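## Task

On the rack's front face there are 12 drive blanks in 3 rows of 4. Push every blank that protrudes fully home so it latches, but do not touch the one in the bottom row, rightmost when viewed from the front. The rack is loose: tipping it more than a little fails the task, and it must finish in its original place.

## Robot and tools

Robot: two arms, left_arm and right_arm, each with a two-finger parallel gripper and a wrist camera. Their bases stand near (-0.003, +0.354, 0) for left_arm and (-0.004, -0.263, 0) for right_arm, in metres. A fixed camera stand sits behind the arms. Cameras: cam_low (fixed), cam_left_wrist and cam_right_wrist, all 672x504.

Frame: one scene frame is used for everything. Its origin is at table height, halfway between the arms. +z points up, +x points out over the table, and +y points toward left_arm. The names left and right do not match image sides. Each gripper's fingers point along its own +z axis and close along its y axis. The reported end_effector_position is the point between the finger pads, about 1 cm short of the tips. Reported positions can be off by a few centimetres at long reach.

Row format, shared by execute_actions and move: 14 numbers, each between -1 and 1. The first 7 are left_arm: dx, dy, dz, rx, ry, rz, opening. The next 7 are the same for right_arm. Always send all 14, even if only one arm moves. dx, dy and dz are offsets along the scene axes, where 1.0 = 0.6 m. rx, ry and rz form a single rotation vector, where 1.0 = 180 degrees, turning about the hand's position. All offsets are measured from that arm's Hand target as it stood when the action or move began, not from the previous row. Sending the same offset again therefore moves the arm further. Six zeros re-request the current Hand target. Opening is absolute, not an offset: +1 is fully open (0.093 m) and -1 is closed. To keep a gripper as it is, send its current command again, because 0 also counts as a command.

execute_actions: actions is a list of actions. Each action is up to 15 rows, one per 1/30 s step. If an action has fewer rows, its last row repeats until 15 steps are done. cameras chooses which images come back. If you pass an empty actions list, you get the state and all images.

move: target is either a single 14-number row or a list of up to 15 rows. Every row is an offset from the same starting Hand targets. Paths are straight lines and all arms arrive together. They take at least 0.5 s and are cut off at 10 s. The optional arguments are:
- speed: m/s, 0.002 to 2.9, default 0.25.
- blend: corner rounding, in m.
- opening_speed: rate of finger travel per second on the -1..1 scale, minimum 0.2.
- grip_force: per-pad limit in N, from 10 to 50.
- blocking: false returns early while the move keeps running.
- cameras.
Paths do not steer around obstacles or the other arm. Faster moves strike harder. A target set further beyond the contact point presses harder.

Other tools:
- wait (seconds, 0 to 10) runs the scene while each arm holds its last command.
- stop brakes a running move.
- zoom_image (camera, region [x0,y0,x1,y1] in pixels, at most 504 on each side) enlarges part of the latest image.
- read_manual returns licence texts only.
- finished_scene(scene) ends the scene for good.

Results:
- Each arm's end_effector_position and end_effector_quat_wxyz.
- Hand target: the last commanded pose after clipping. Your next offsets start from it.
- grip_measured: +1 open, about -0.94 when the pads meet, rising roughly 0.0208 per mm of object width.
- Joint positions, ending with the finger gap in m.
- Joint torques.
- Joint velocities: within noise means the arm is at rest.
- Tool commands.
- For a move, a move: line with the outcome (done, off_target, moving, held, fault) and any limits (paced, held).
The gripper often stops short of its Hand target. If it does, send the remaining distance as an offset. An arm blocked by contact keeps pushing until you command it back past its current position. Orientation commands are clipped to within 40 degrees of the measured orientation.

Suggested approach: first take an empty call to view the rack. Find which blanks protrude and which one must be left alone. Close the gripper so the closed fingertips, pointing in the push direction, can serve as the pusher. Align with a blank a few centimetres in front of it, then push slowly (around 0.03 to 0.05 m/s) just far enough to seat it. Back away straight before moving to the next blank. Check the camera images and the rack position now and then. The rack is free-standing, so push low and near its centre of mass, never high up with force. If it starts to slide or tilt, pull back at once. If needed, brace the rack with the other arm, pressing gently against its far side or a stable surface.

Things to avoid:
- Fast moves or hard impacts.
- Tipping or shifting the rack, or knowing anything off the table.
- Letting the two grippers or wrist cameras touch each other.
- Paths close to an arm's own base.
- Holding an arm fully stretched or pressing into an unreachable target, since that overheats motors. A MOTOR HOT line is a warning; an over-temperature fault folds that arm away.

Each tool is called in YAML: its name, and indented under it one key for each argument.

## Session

execute_actions:
  actions: []

zoom_image:
  camera: "cam_low"
  region: [150, 0, 330, 140]

Scene clock: 0.00 s.
left_arm: end_effector_position=(+0.3816, +0.3489, +0.0695) grip_measured=+1.000 end_effector_quat_wxyz=(+0.545, -0.014, +0.828, +0.130) | right_arm: end_effector_position=(+0.3795, -0.2436, +0.0757) grip_measured=+1.000 end_effector_quat_wxyz=(+0.549, -0.039, +0.834, +0.042)
Joint positions: left_arm=[-0.194 1.637 0.376 0.844 -0.404 0.044 0.093] | right_arm=[-0.025 1.558 0.363 0.787 -0.11 -0.017 0.093]
Joint velocities: within noise
Joint torques (N m): no reading
Heat: left arm: 28 °C; right arm: 30 °C.
Hand target: left_arm +0.3828, +0.3486, +0.0717; +0.547, -0.014, +0.827, +0.129 | right_arm +0.3839, -0.2435, +0.0854; +0.561, -0.039, +0.826, +0.041
Tool commands: left_gripper/opening=+1.0 right_gripper/opening=+1.0
camera_calibration:
cam_left_wrist: T_world_to_cam=[[0.193905, -0.961533, -0.194566, 0.276814], [-0.745746, -0.0156144, -0.666047, 0.372749], [0.637388, 0.274246, -0.720087, -0.20448], [0, 0, 0, 1]] pos_world=[0.354634, 0.328064, 0.154884]
cam_right_wrist: T_world_to_cam=[[0.119501, -0.992834, 0.00100977, -0.289542], [-0.733219, -0.0889383, -0.674152, 0.347573], [0.66941, 0.0798213, -0.738592, -0.0947217], [0, 0, 0, 1]] pos_world=[0.352855, -0.248994, 0.164648]

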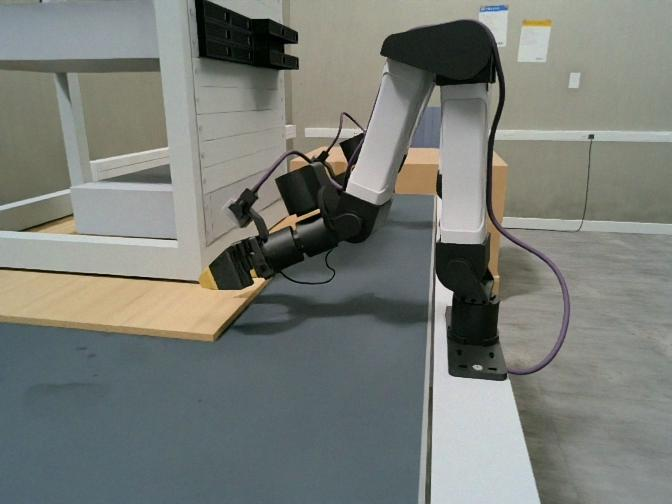

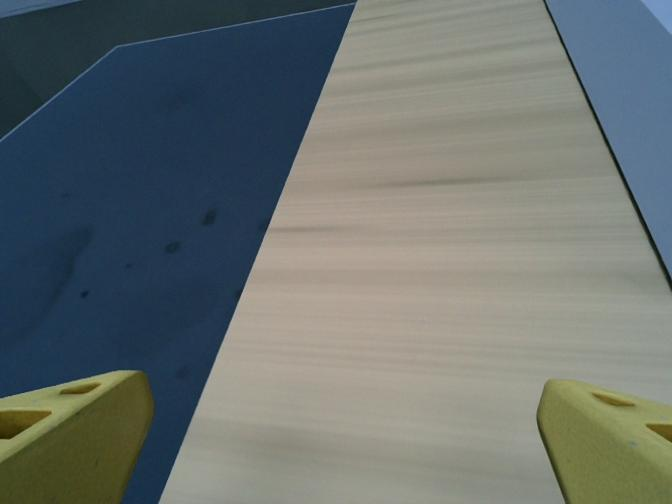

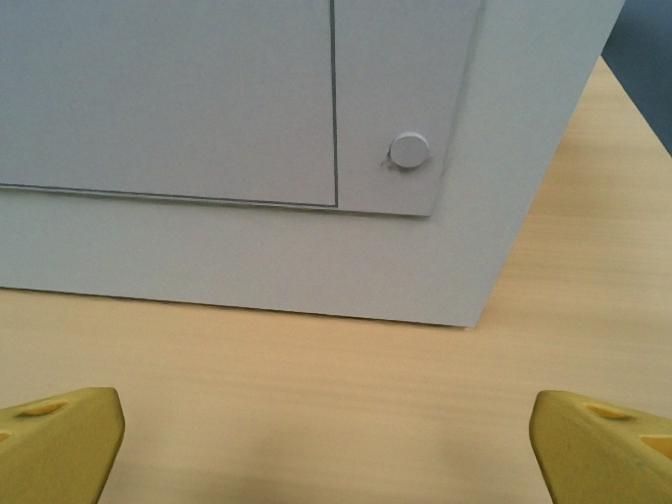

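Scaled by 2.800 from the camera's 672x504 image, which has a finer 960x720 frame.

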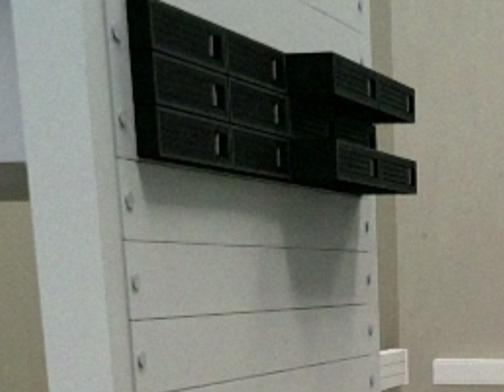

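move:
  target: [0,0,0,0,0,0,1,-0.273,0.206,0.624,-0.001,-0.119,-0.036,-1]
  cameras: ["cam_right_wrist"]

zoom_image:
  camera: "cam_right_wrist"
  region: [0, 0, 504, 380]

Scene clock: 7.03 s.
left_arm: end_effector_position=(+0.3816, +0.3489, +0.0695) grip_measured=+1.000 end_effector_quat_wxyz=(+0.545, -0.014, +0.828, +0.130) | right_arm: end_effector_position=(+0.2216, -0.1168, +0.4478) grip_measured=-0.987 end_effector_quat_wxyz=(+0.702, -0.010, +0.712, -0.005)
Joint positions: left_arm=[-0.194 1.637 0.376 0.844 -0.404 0.044 0.093] | right_arm=[1.165 0.938 1.222 -0.32 1.185 0.012 0]
Joint torques (N m): left_arm=[-0.09 -6.08 5.44 1.76 -0.14 -0.06] | right_arm=[0.54 -0.53 8.99 1.9 0.11 -0.03]
Heat: left arm: 29 °C; right arm: 31 °C.
Hand target: left_arm +0.3828, +0.3486, +0.0717; +0.547, -0.014, +0.827, +0.129 | right_arm +0.2200, -0.1200, +0.4599; +0.706, -0.001, +0.708, +0.001
Off the commanded pose: left_arm 0.002 m, 0 deg | right_arm 0.012 m, 1 deg.
move: off_target (right_arm)
camera_calibration:
cam_right_wrist: T_world_to_cam=[[0.00583843, -0.998673, 0.0511718, -0.143117], [-0.424377, -0.0488104, -0.904169, 0.533142], [0.905467, -0.0164372, -0.424099, 0.0713044], [0, 0, 0, 1]] pos_world=[0.162525, -0.115732, 0.519614]
Images, in order (width x height): cam_right_wrist 672x504.

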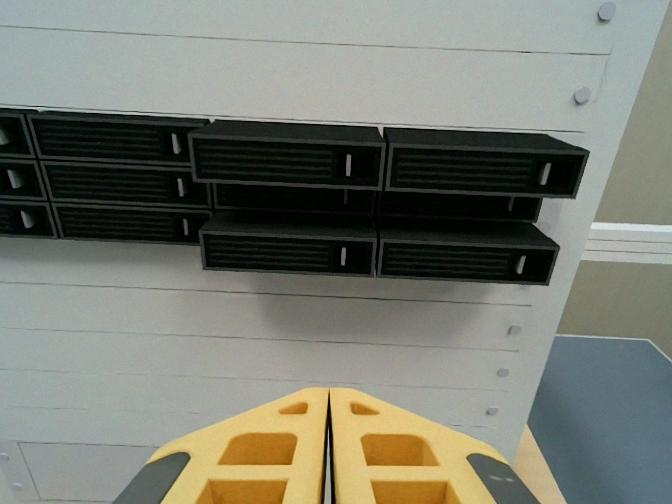

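Scaled by 1.000.

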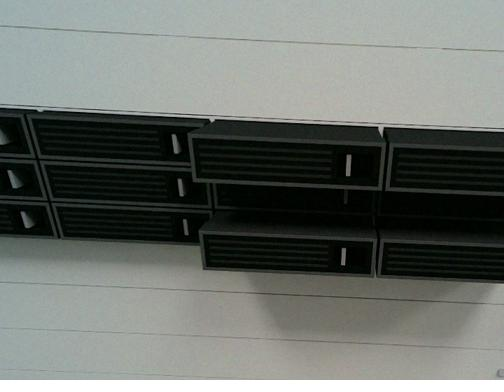

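move:
  target:
    - [0,0,0,0,0,0,1,0.217,0.047,0.03,0,0,0,-1]
    - [0,0,0,0,0,0,1,0.37,0.047,0.03,0,0,0,-1]
  speed: [0.2,0.05]
  blend: [0.01,0]
  cameras: ["cam_low","cam_right_wrist"]

zoom_image:
  camera: "cam_low"
  region: [180, 0, 310, 90]

Scene clock: 18.10 s.
left_arm: end_effector_position=(+0.3816, +0.3489, +0.0695) grip_measured=+1.000 end_effector_quat_wxyz=(+0.545, -0.014, +0.828, +0.130) | right_arm: end_effector_position=(+0.4130, -0.0923, +0.4569) grip_measured=-0.987 end_effector_quat_wxyz=(+0.673, -0.024, +0.739, -0.020)
Joint positions: left_arm=[-0.194 1.637 0.376 0.844 -0.404 0.044 0.093] | right_arm=[0.571 1.491 1.676 -0.296 0.594 0.001 0]
Joint torques (N m): left_arm=[-0.08 -6.11 5.45 1.76 -0.14 -0.05] | right_arm=[-3.59 -0.7 9.8 3.7 -0.48 0.02]
Heat: left arm: 32 °C; right arm: 33 °C.
Hand target: left_arm +0.3828, +0.3486, +0.0717; +0.547, -0.014, +0.827, +0.129 | right_arm +0.4420, -0.0917, +0.4779; +0.706, -0.001, +0.708, +0.001
Off the commanded pose: left_arm 0.002 m, 0 deg | right_arm 0.036 m, 6 deg.
move: off_target (right_arm)
camera_calibration:
cam_right_wrist: T_world_to_cam=[[0.00791798, -0.99577, 0.0915374, -0.139286], [-0.494311, -0.0834714, -0.865268, 0.631697], [0.869249, -0.0383968, -0.492881, -0.0533824], [0, 0, 0, 1]] pos_world=[0.35976, -0.0880178, 0.533026]
Images, in order (width x height): cam_low 672x504, cam_right_wrist 672x504.

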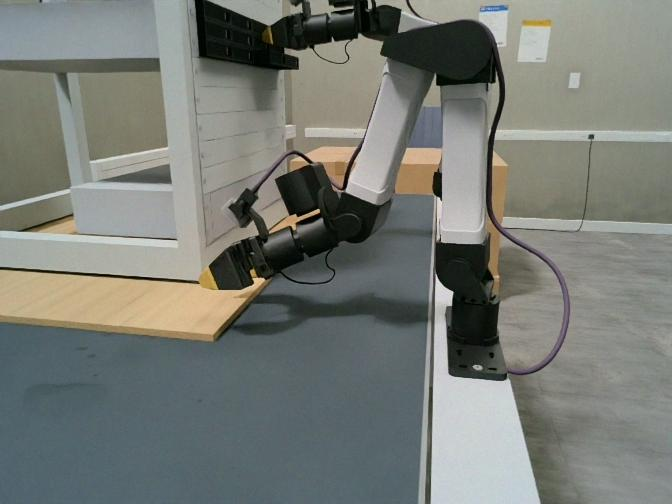

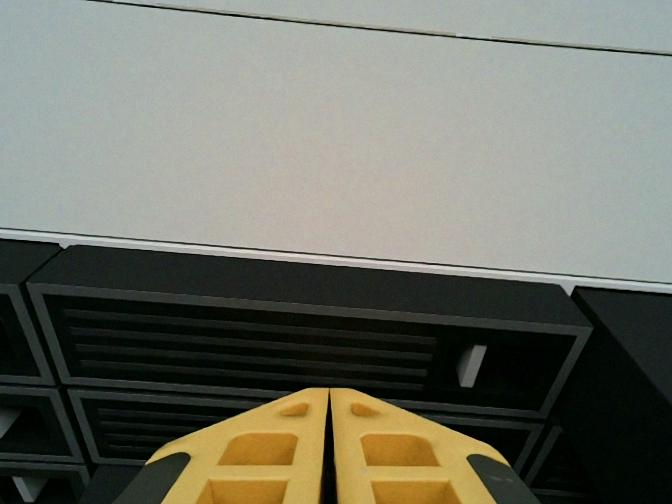

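Scaled by 3.877 from the camera's 672x504 image, which has a finer 960x720 frame.

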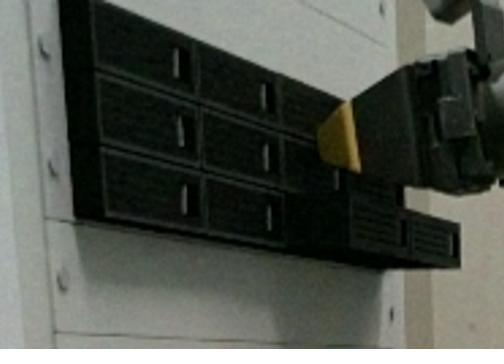

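move:
  target:
    - [0,0,0,0,0,0,1,-0.2,0,0.01,0,0,0,-1]
    - [0,0,0,0,0,0,1,-0.19,-0.1755,0.017,0,0,0,-1]
  speed: [0.15,0.2]
  blend: [0.02,0]
  cameras: ["cam_low","cam_right_wrist"]

zoom_image:
  camera: "cam_low"
  region: [180, 0, 310, 90]

Scene clock: 23.30 s.
left_arm: end_effector_position=(+0.3816, +0.3489, +0.0695) grip_measured=+1.000 end_effector_quat_wxyz=(+0.545, -0.014, +0.828, +0.130) | right_arm: end_effector_position=(+0.3277, -0.1971, +0.4917) grip_measured=-0.987 end_effector_quat_wxyz=(+0.708, +0.002, +0.706, -0.001)
Joint positions: left_arm=[-0.194 1.637 0.376 0.844 -0.404 0.044 0.093] | right_arm=[0.36 1.082 1.452 -0.367 0.392 0.001 0]
Joint torques (N m): left_arm=[-0.09 -6.08 5.45 1.77 -0.13 -0.05] | right_arm=[-0.36 -2.36 4.82 2.34 -0.13 0.05]
Heat: left arm: 32 °C; right arm: 35 °C.
Hand target: left_arm +0.3828, +0.3486, +0.0717; +0.547, -0.014, +0.827, +0.129 | right_arm +0.3280, -0.1970, +0.4882; +0.706, -0.001, +0.708, +0.001
Off the commanded pose: left_arm 0.002 m, 0 deg | right_arm 0.004 m, 0 deg.
move: done
camera_calibration:
cam_right_wrist: T_world_to_cam=[[-0.00727261, -0.999579, 0.0280802, -0.210732], [-0.410184, -0.0226277, -0.911722, 0.618189], [0.911974, -0.0181486, -0.409847, -0.0168563], [0, 0, 0, 1]] pos_world=[0.267411, -0.196961, 0.562625]
Images, in order (width x height): cam_low 672x504, cam_right_wrist 672x504.

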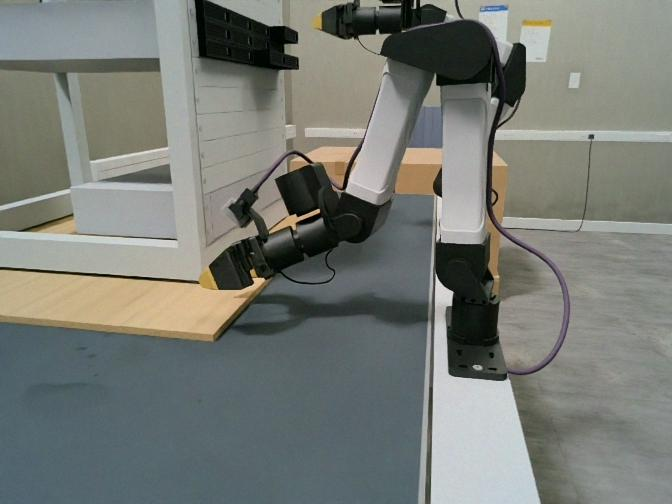

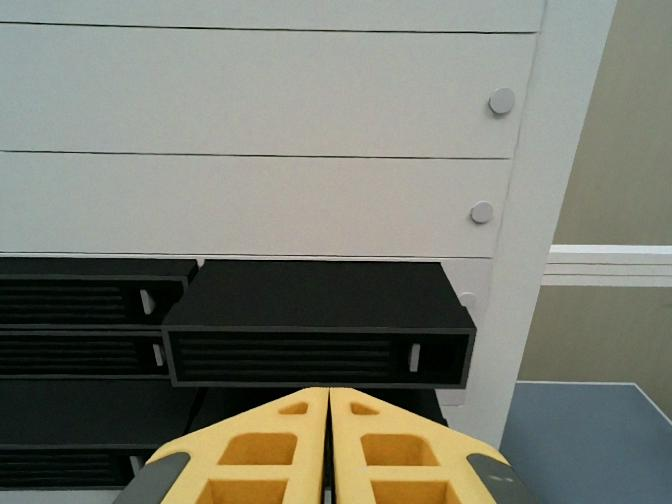

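Scaled by 3.877 from the camera's 672x504 image, which has a finer 960x720 frame.

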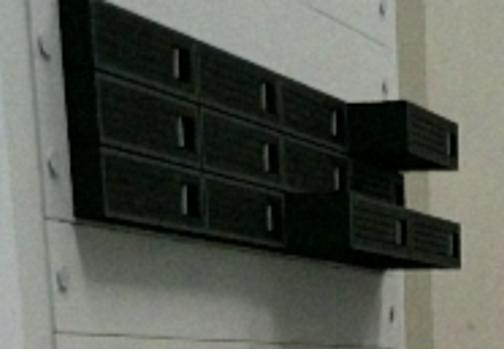

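move:
  target:
    - [0,0,0,0,0,0,1,0.05,0,-0.02,0,0,0,-1]
    - [0,0,0,0,0,0,1,0.18,0,-0.005,0,0,0,-1]
  speed: [0.15,0.05]
  blend: [0.01,0]
  cameras: ["cam_low","cam_right_wrist"]

zoom_image:
  camera: "cam_low"
  region: [180, 0, 310, 90]

Scene clock: 31.63 s.
left_arm: end_effector_position=(+0.3816, +0.3489, +0.0695) grip_measured=+1.000 end_effector_quat_wxyz=(+0.545, -0.014, +0.828, +0.130) | right_arm: end_effector_position=(+0.4118, -0.1971, +0.4572) grip_measured=-0.987 end_effector_quat_wxyz=(+0.666, -0.012, +0.746, -0.009)
Joint positions: left_arm=[-0.194 1.637 0.376 0.844 -0.404 0.044 0.093] | right_arm=[0.23 1.338 1.57 -0.35 0.255 0.001 0]
Joint torques (N m): left_arm=[-0.08 -6.09 5.42 1.76 -0.13 -0.06] | right_arm=[-1.48 0.16 9.88 3.83 -0.24 0.02]
Heat: left arm: 33 °C; right arm: 36 °C.
Hand target: left_arm +0.3828, +0.3486, +0.0717; +0.547, -0.014, +0.827, +0.129 | right_arm +0.4361, -0.1972, +0.4850; +0.706, +0.000, +0.708, +0.000
Off the commanded pose: left_arm 0.002 m, 0 deg | right_arm 0.037 m, 7 deg.
move: off_target (right_arm)
camera_calibration:
cam_right_wrist: T_world_to_cam=[[0.00577505, -0.998244, 0.058946, -0.228386], [-0.513439, -0.0535436, -0.856454, 0.632372], [0.858107, -0.0253191, -0.512847, -0.0399302], [0, 0, 0, 1]] pos_world=[0.360268, -0.195136, 0.534582]
Images, in order (width x height): cam_low 672x504, cam_right_wrist 672x504.

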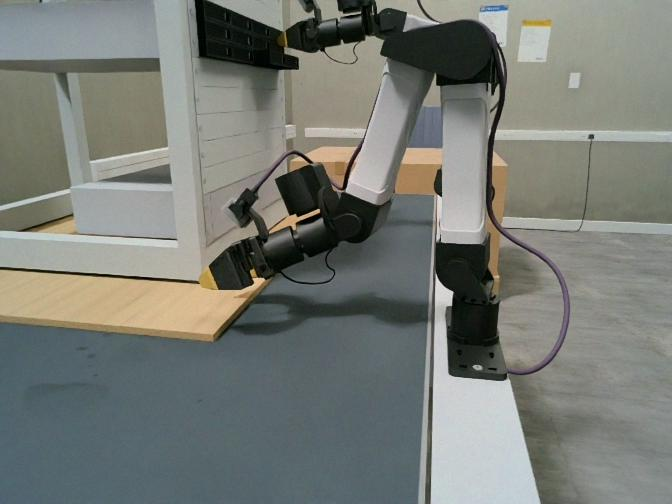

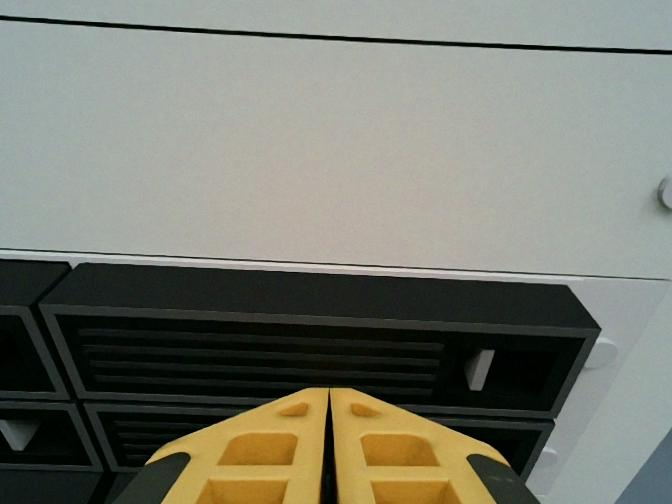

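Scaled by 3.877 from the camera's 672x504 image, which has a finer 960x720 frame.

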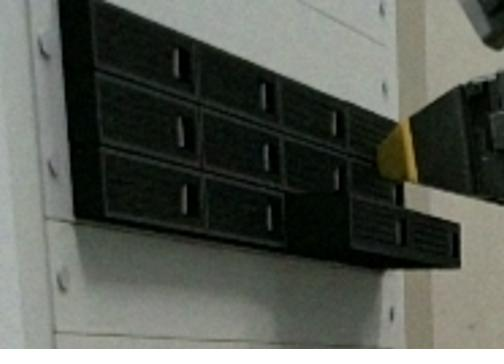

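move:
  target:
    - [0,0,0,0,0,0,1,-0.19,0,0,0,0,0,-1]
    - [0,0,0,0,0,0,1,-0.1935,0.187,-0.1,0,0,0,-1]
  speed: [0.15,0.2]
  blend: [0.02,0]
  cameras: ["cam_low","cam_right_wrist"]

Scene clock: 39.53 s.
left_arm: end_effector_position=(+0.3816, +0.3489, +0.0695) grip_measured=+1.000 end_effector_quat_wxyz=(+0.545, -0.014, +0.828, +0.130) | right_arm: end_effector_position=(+0.3199, -0.0851, +0.4238) grip_measured=-0.987 end_effector_quat_wxyz=(+0.701, -0.008, +0.713, -0.003)
Joint positions: left_arm=[-0.194 1.637 0.376 0.844 -0.404 0.044 0.093] | right_arm=[0.82 1.181 1.226 -0.07 0.841 0.004 0]
Joint torques (N m): left_arm=[-0.1 -6.05 5.45 1.75 -0.13 -0.06] | right_arm=[0.42 -3.28 5.65 2.48 0.11 0.05]
Heat: left arm: 34 °C; right arm: 39 °C.
Hand target: left_arm +0.3828, +0.3486, +0.0717; +0.547, -0.014, +0.827, +0.129 | right_arm +0.3199, -0.0850, +0.4251; +0.706, +0.000, +0.708, +0.001
Off the commanded pose: left_arm 0.002 m, 0 deg | right_arm 0.001 m, 1 deg.
move: done
camera_calibration:
cam_right_wrist: T_world_to_cam=[[0.00555167, -0.998959, 0.0452837, -0.108249], [-0.427828, -0.0433034, -0.902822, 0.555643], [0.903843, -0.0143615, -0.427623, -0.0251215], [0, 0, 0, 1]] pos_world=[0.261027, -0.0844359, 0.495807]
Images, in order (width x height): cam_low 672x504, cam_right_wrist 672x504.

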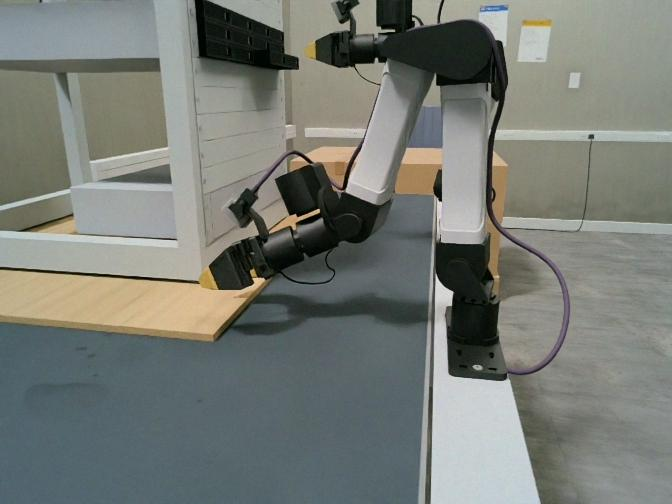

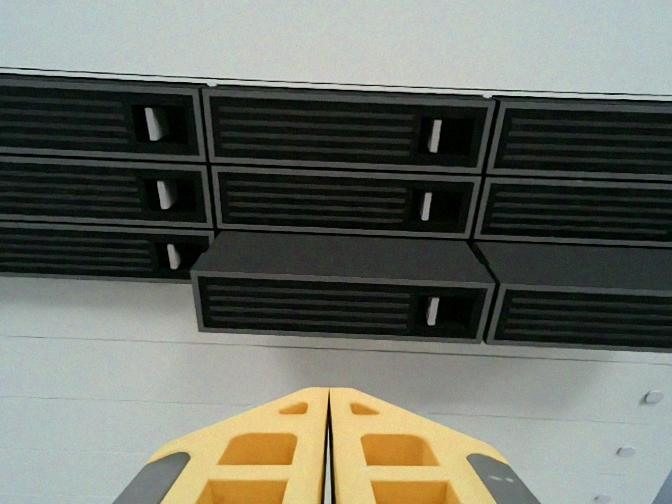

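move:
  target: [0,0,0,0,0,0,1,0.197,-0.004,0.01,0,0,0,-1]
  speed: 0.06
  cameras: ["cam_low","cam_right_wrist"]

move:
  target: [0,0,0,0,0,0,1,-0.3,0,0.02,0,0,0,-1]
  speed: 0.2
  cameras: ["cam_low","cam_right_wrist"]

zoom_image:
  camera: "cam_low"
  region: [180, 0, 310, 90]

Scene clock: 45.83 s.
left_arm: end_effector_position=(+0.3816, +0.3489, +0.0695) grip_measured=+1.000 end_effector_quat_wxyz=(+0.545, -0.014, +0.828, +0.130) | right_arm: end_effector_position=(+0.4136, -0.0885, +0.4065) grip_measured=-0.987 end_effector_quat_wxyz=(+0.676, -0.017, +0.737, -0.025)
Joint positions: left_arm=[-0.194 1.637 0.376 0.844 -0.404 0.044 0.093] | right_arm=[0.587 1.443 1.417 -0.08 0.627 0.004 0]
Joint torques (N m): left_arm=[-0.03 -6.06 5.45 1.76 -0.13 -0.05] | right_arm=[-3.54 -1.14 11.14 3.41 -0.55 -0.02]
Heat: left arm: 35 °C; right arm: 39 °C.
Hand target: left_arm +0.3828, +0.3486, +0.0717; +0.547, -0.014, +0.827, +0.129 | right_arm +0.4382, -0.0874, +0.4310; +0.706, +0.000, +0.708, +0.000
Off the commanded pose: left_arm 0.002 m, 0 deg | right_arm 0.035 m, 6 deg.
move: off_target (right_arm)
camera_calibration:
cam_right_wrist: T_world_to_cam=[[-0.00907469, -0.996022, 0.0886457, -0.122799], [-0.490256, -0.0728323, -0.86853, 0.589297], [0.871531, -0.0513407, -0.487645, -0.0827952], [0, 0, 0, 1]] pos_world=[0.359951, -0.0836414, 0.482333]
Images, in order (width x height): cam_low 672x504, cam_right_wrist 672x504.

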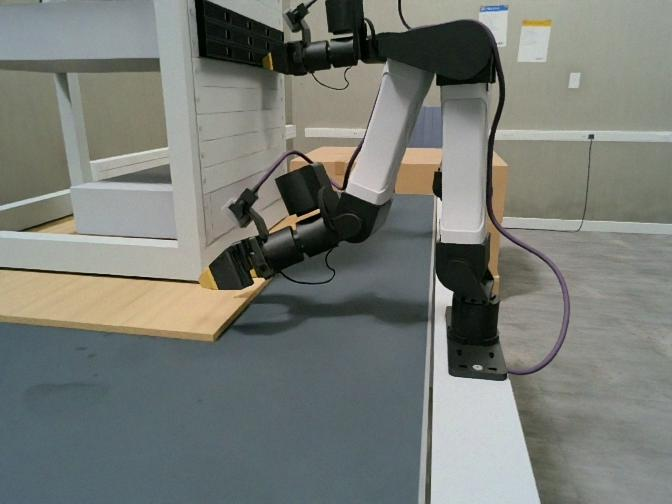

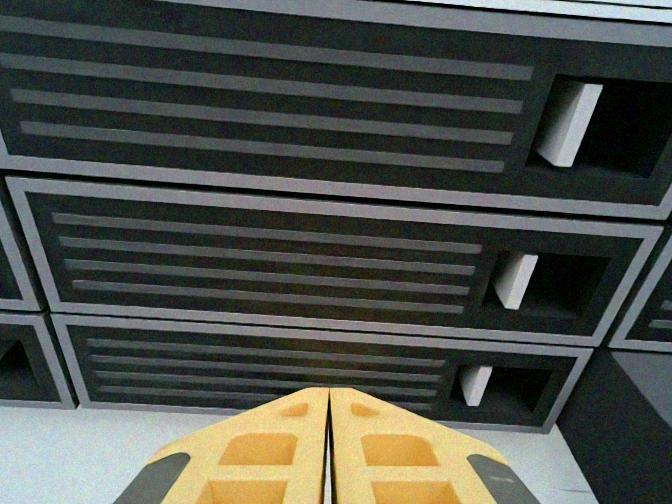

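Scene clock: 47.57 s.
left_arm: end_effector_position=(+0.3816, +0.3489, +0.0695) grip_measured=+1.000 end_effector_quat_wxyz=(+0.545, -0.014, +0.828, +0.130) | right_arm: end_effector_position=(+0.2598, -0.0860, +0.4463) grip_measured=-0.987 end_effector_quat_wxyz=(+0.707, -0.001, +0.707, +0.003)
Joint positions: left_arm=[-0.194 1.637 0.376 0.844 -0.404 0.044 0.093] | right_arm=[1.045 1.078 1.246 -0.169 1.067 0.003 0]
Joint torques (N m): left_arm=[-0.1 -6.08 5.45 1.76 -0.13 -0.06] | right_arm=[0.61 -2.82 5 1.94 0.06 0.04]
Heat: left arm: 35 °C; right arm: 39 °C.
Hand target: left_arm +0.3828, +0.3486, +0.0717; +0.547, -0.014, +0.827, +0.129 | right_arm +0.2581, -0.0874, +0.4431; +0.706, -0.001, +0.708, +0.001
Off the commanded pose: left_arm 0.002 m, 0 deg | right_arm 0.004 m, 0 deg.
move: done
camera_calibration:
cam_right_wrist: T_world_to_cam=[[0.00349551, -0.999631, 0.0269427, -0.101151], [-0.412625, -0.025984, -0.91053, 0.551196], [0.910894, -0.00793444, -0.412563, 0.0308194], [0, 0, 0, 1]] pos_world=[0.199717, -0.0865473, 0.517321]
Images, in order (width x height): cam_low 672x504, cam_right_wrist 672x504.

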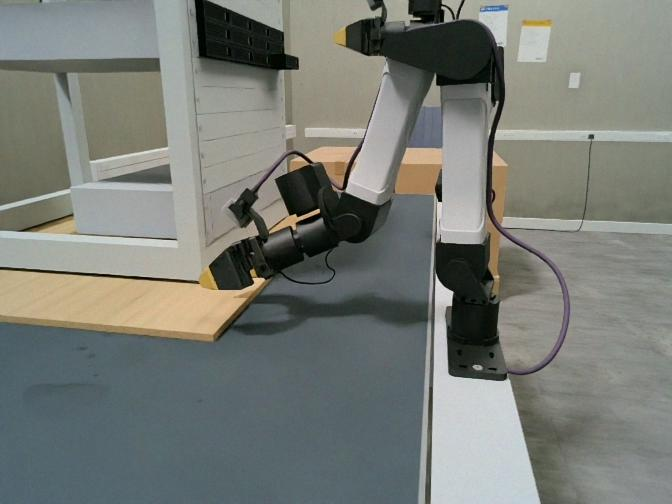

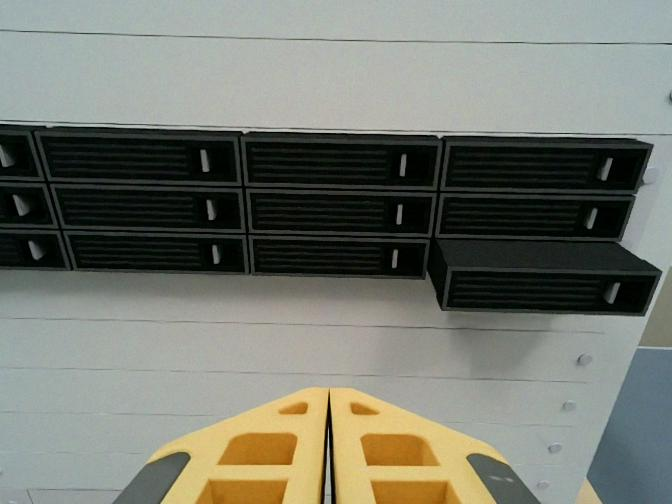

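Scaled by 3.877 from the camera's 672x504 image, which has a finer 960x720 frame.

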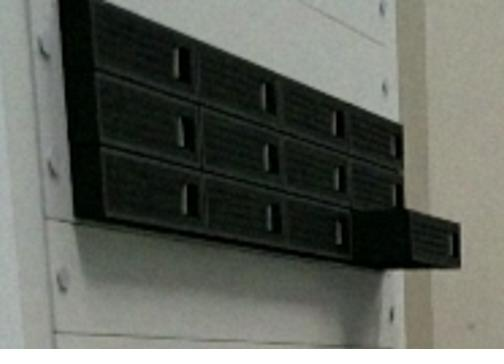

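finished_scene:
  scene: 2

The scene is finished: the task was done.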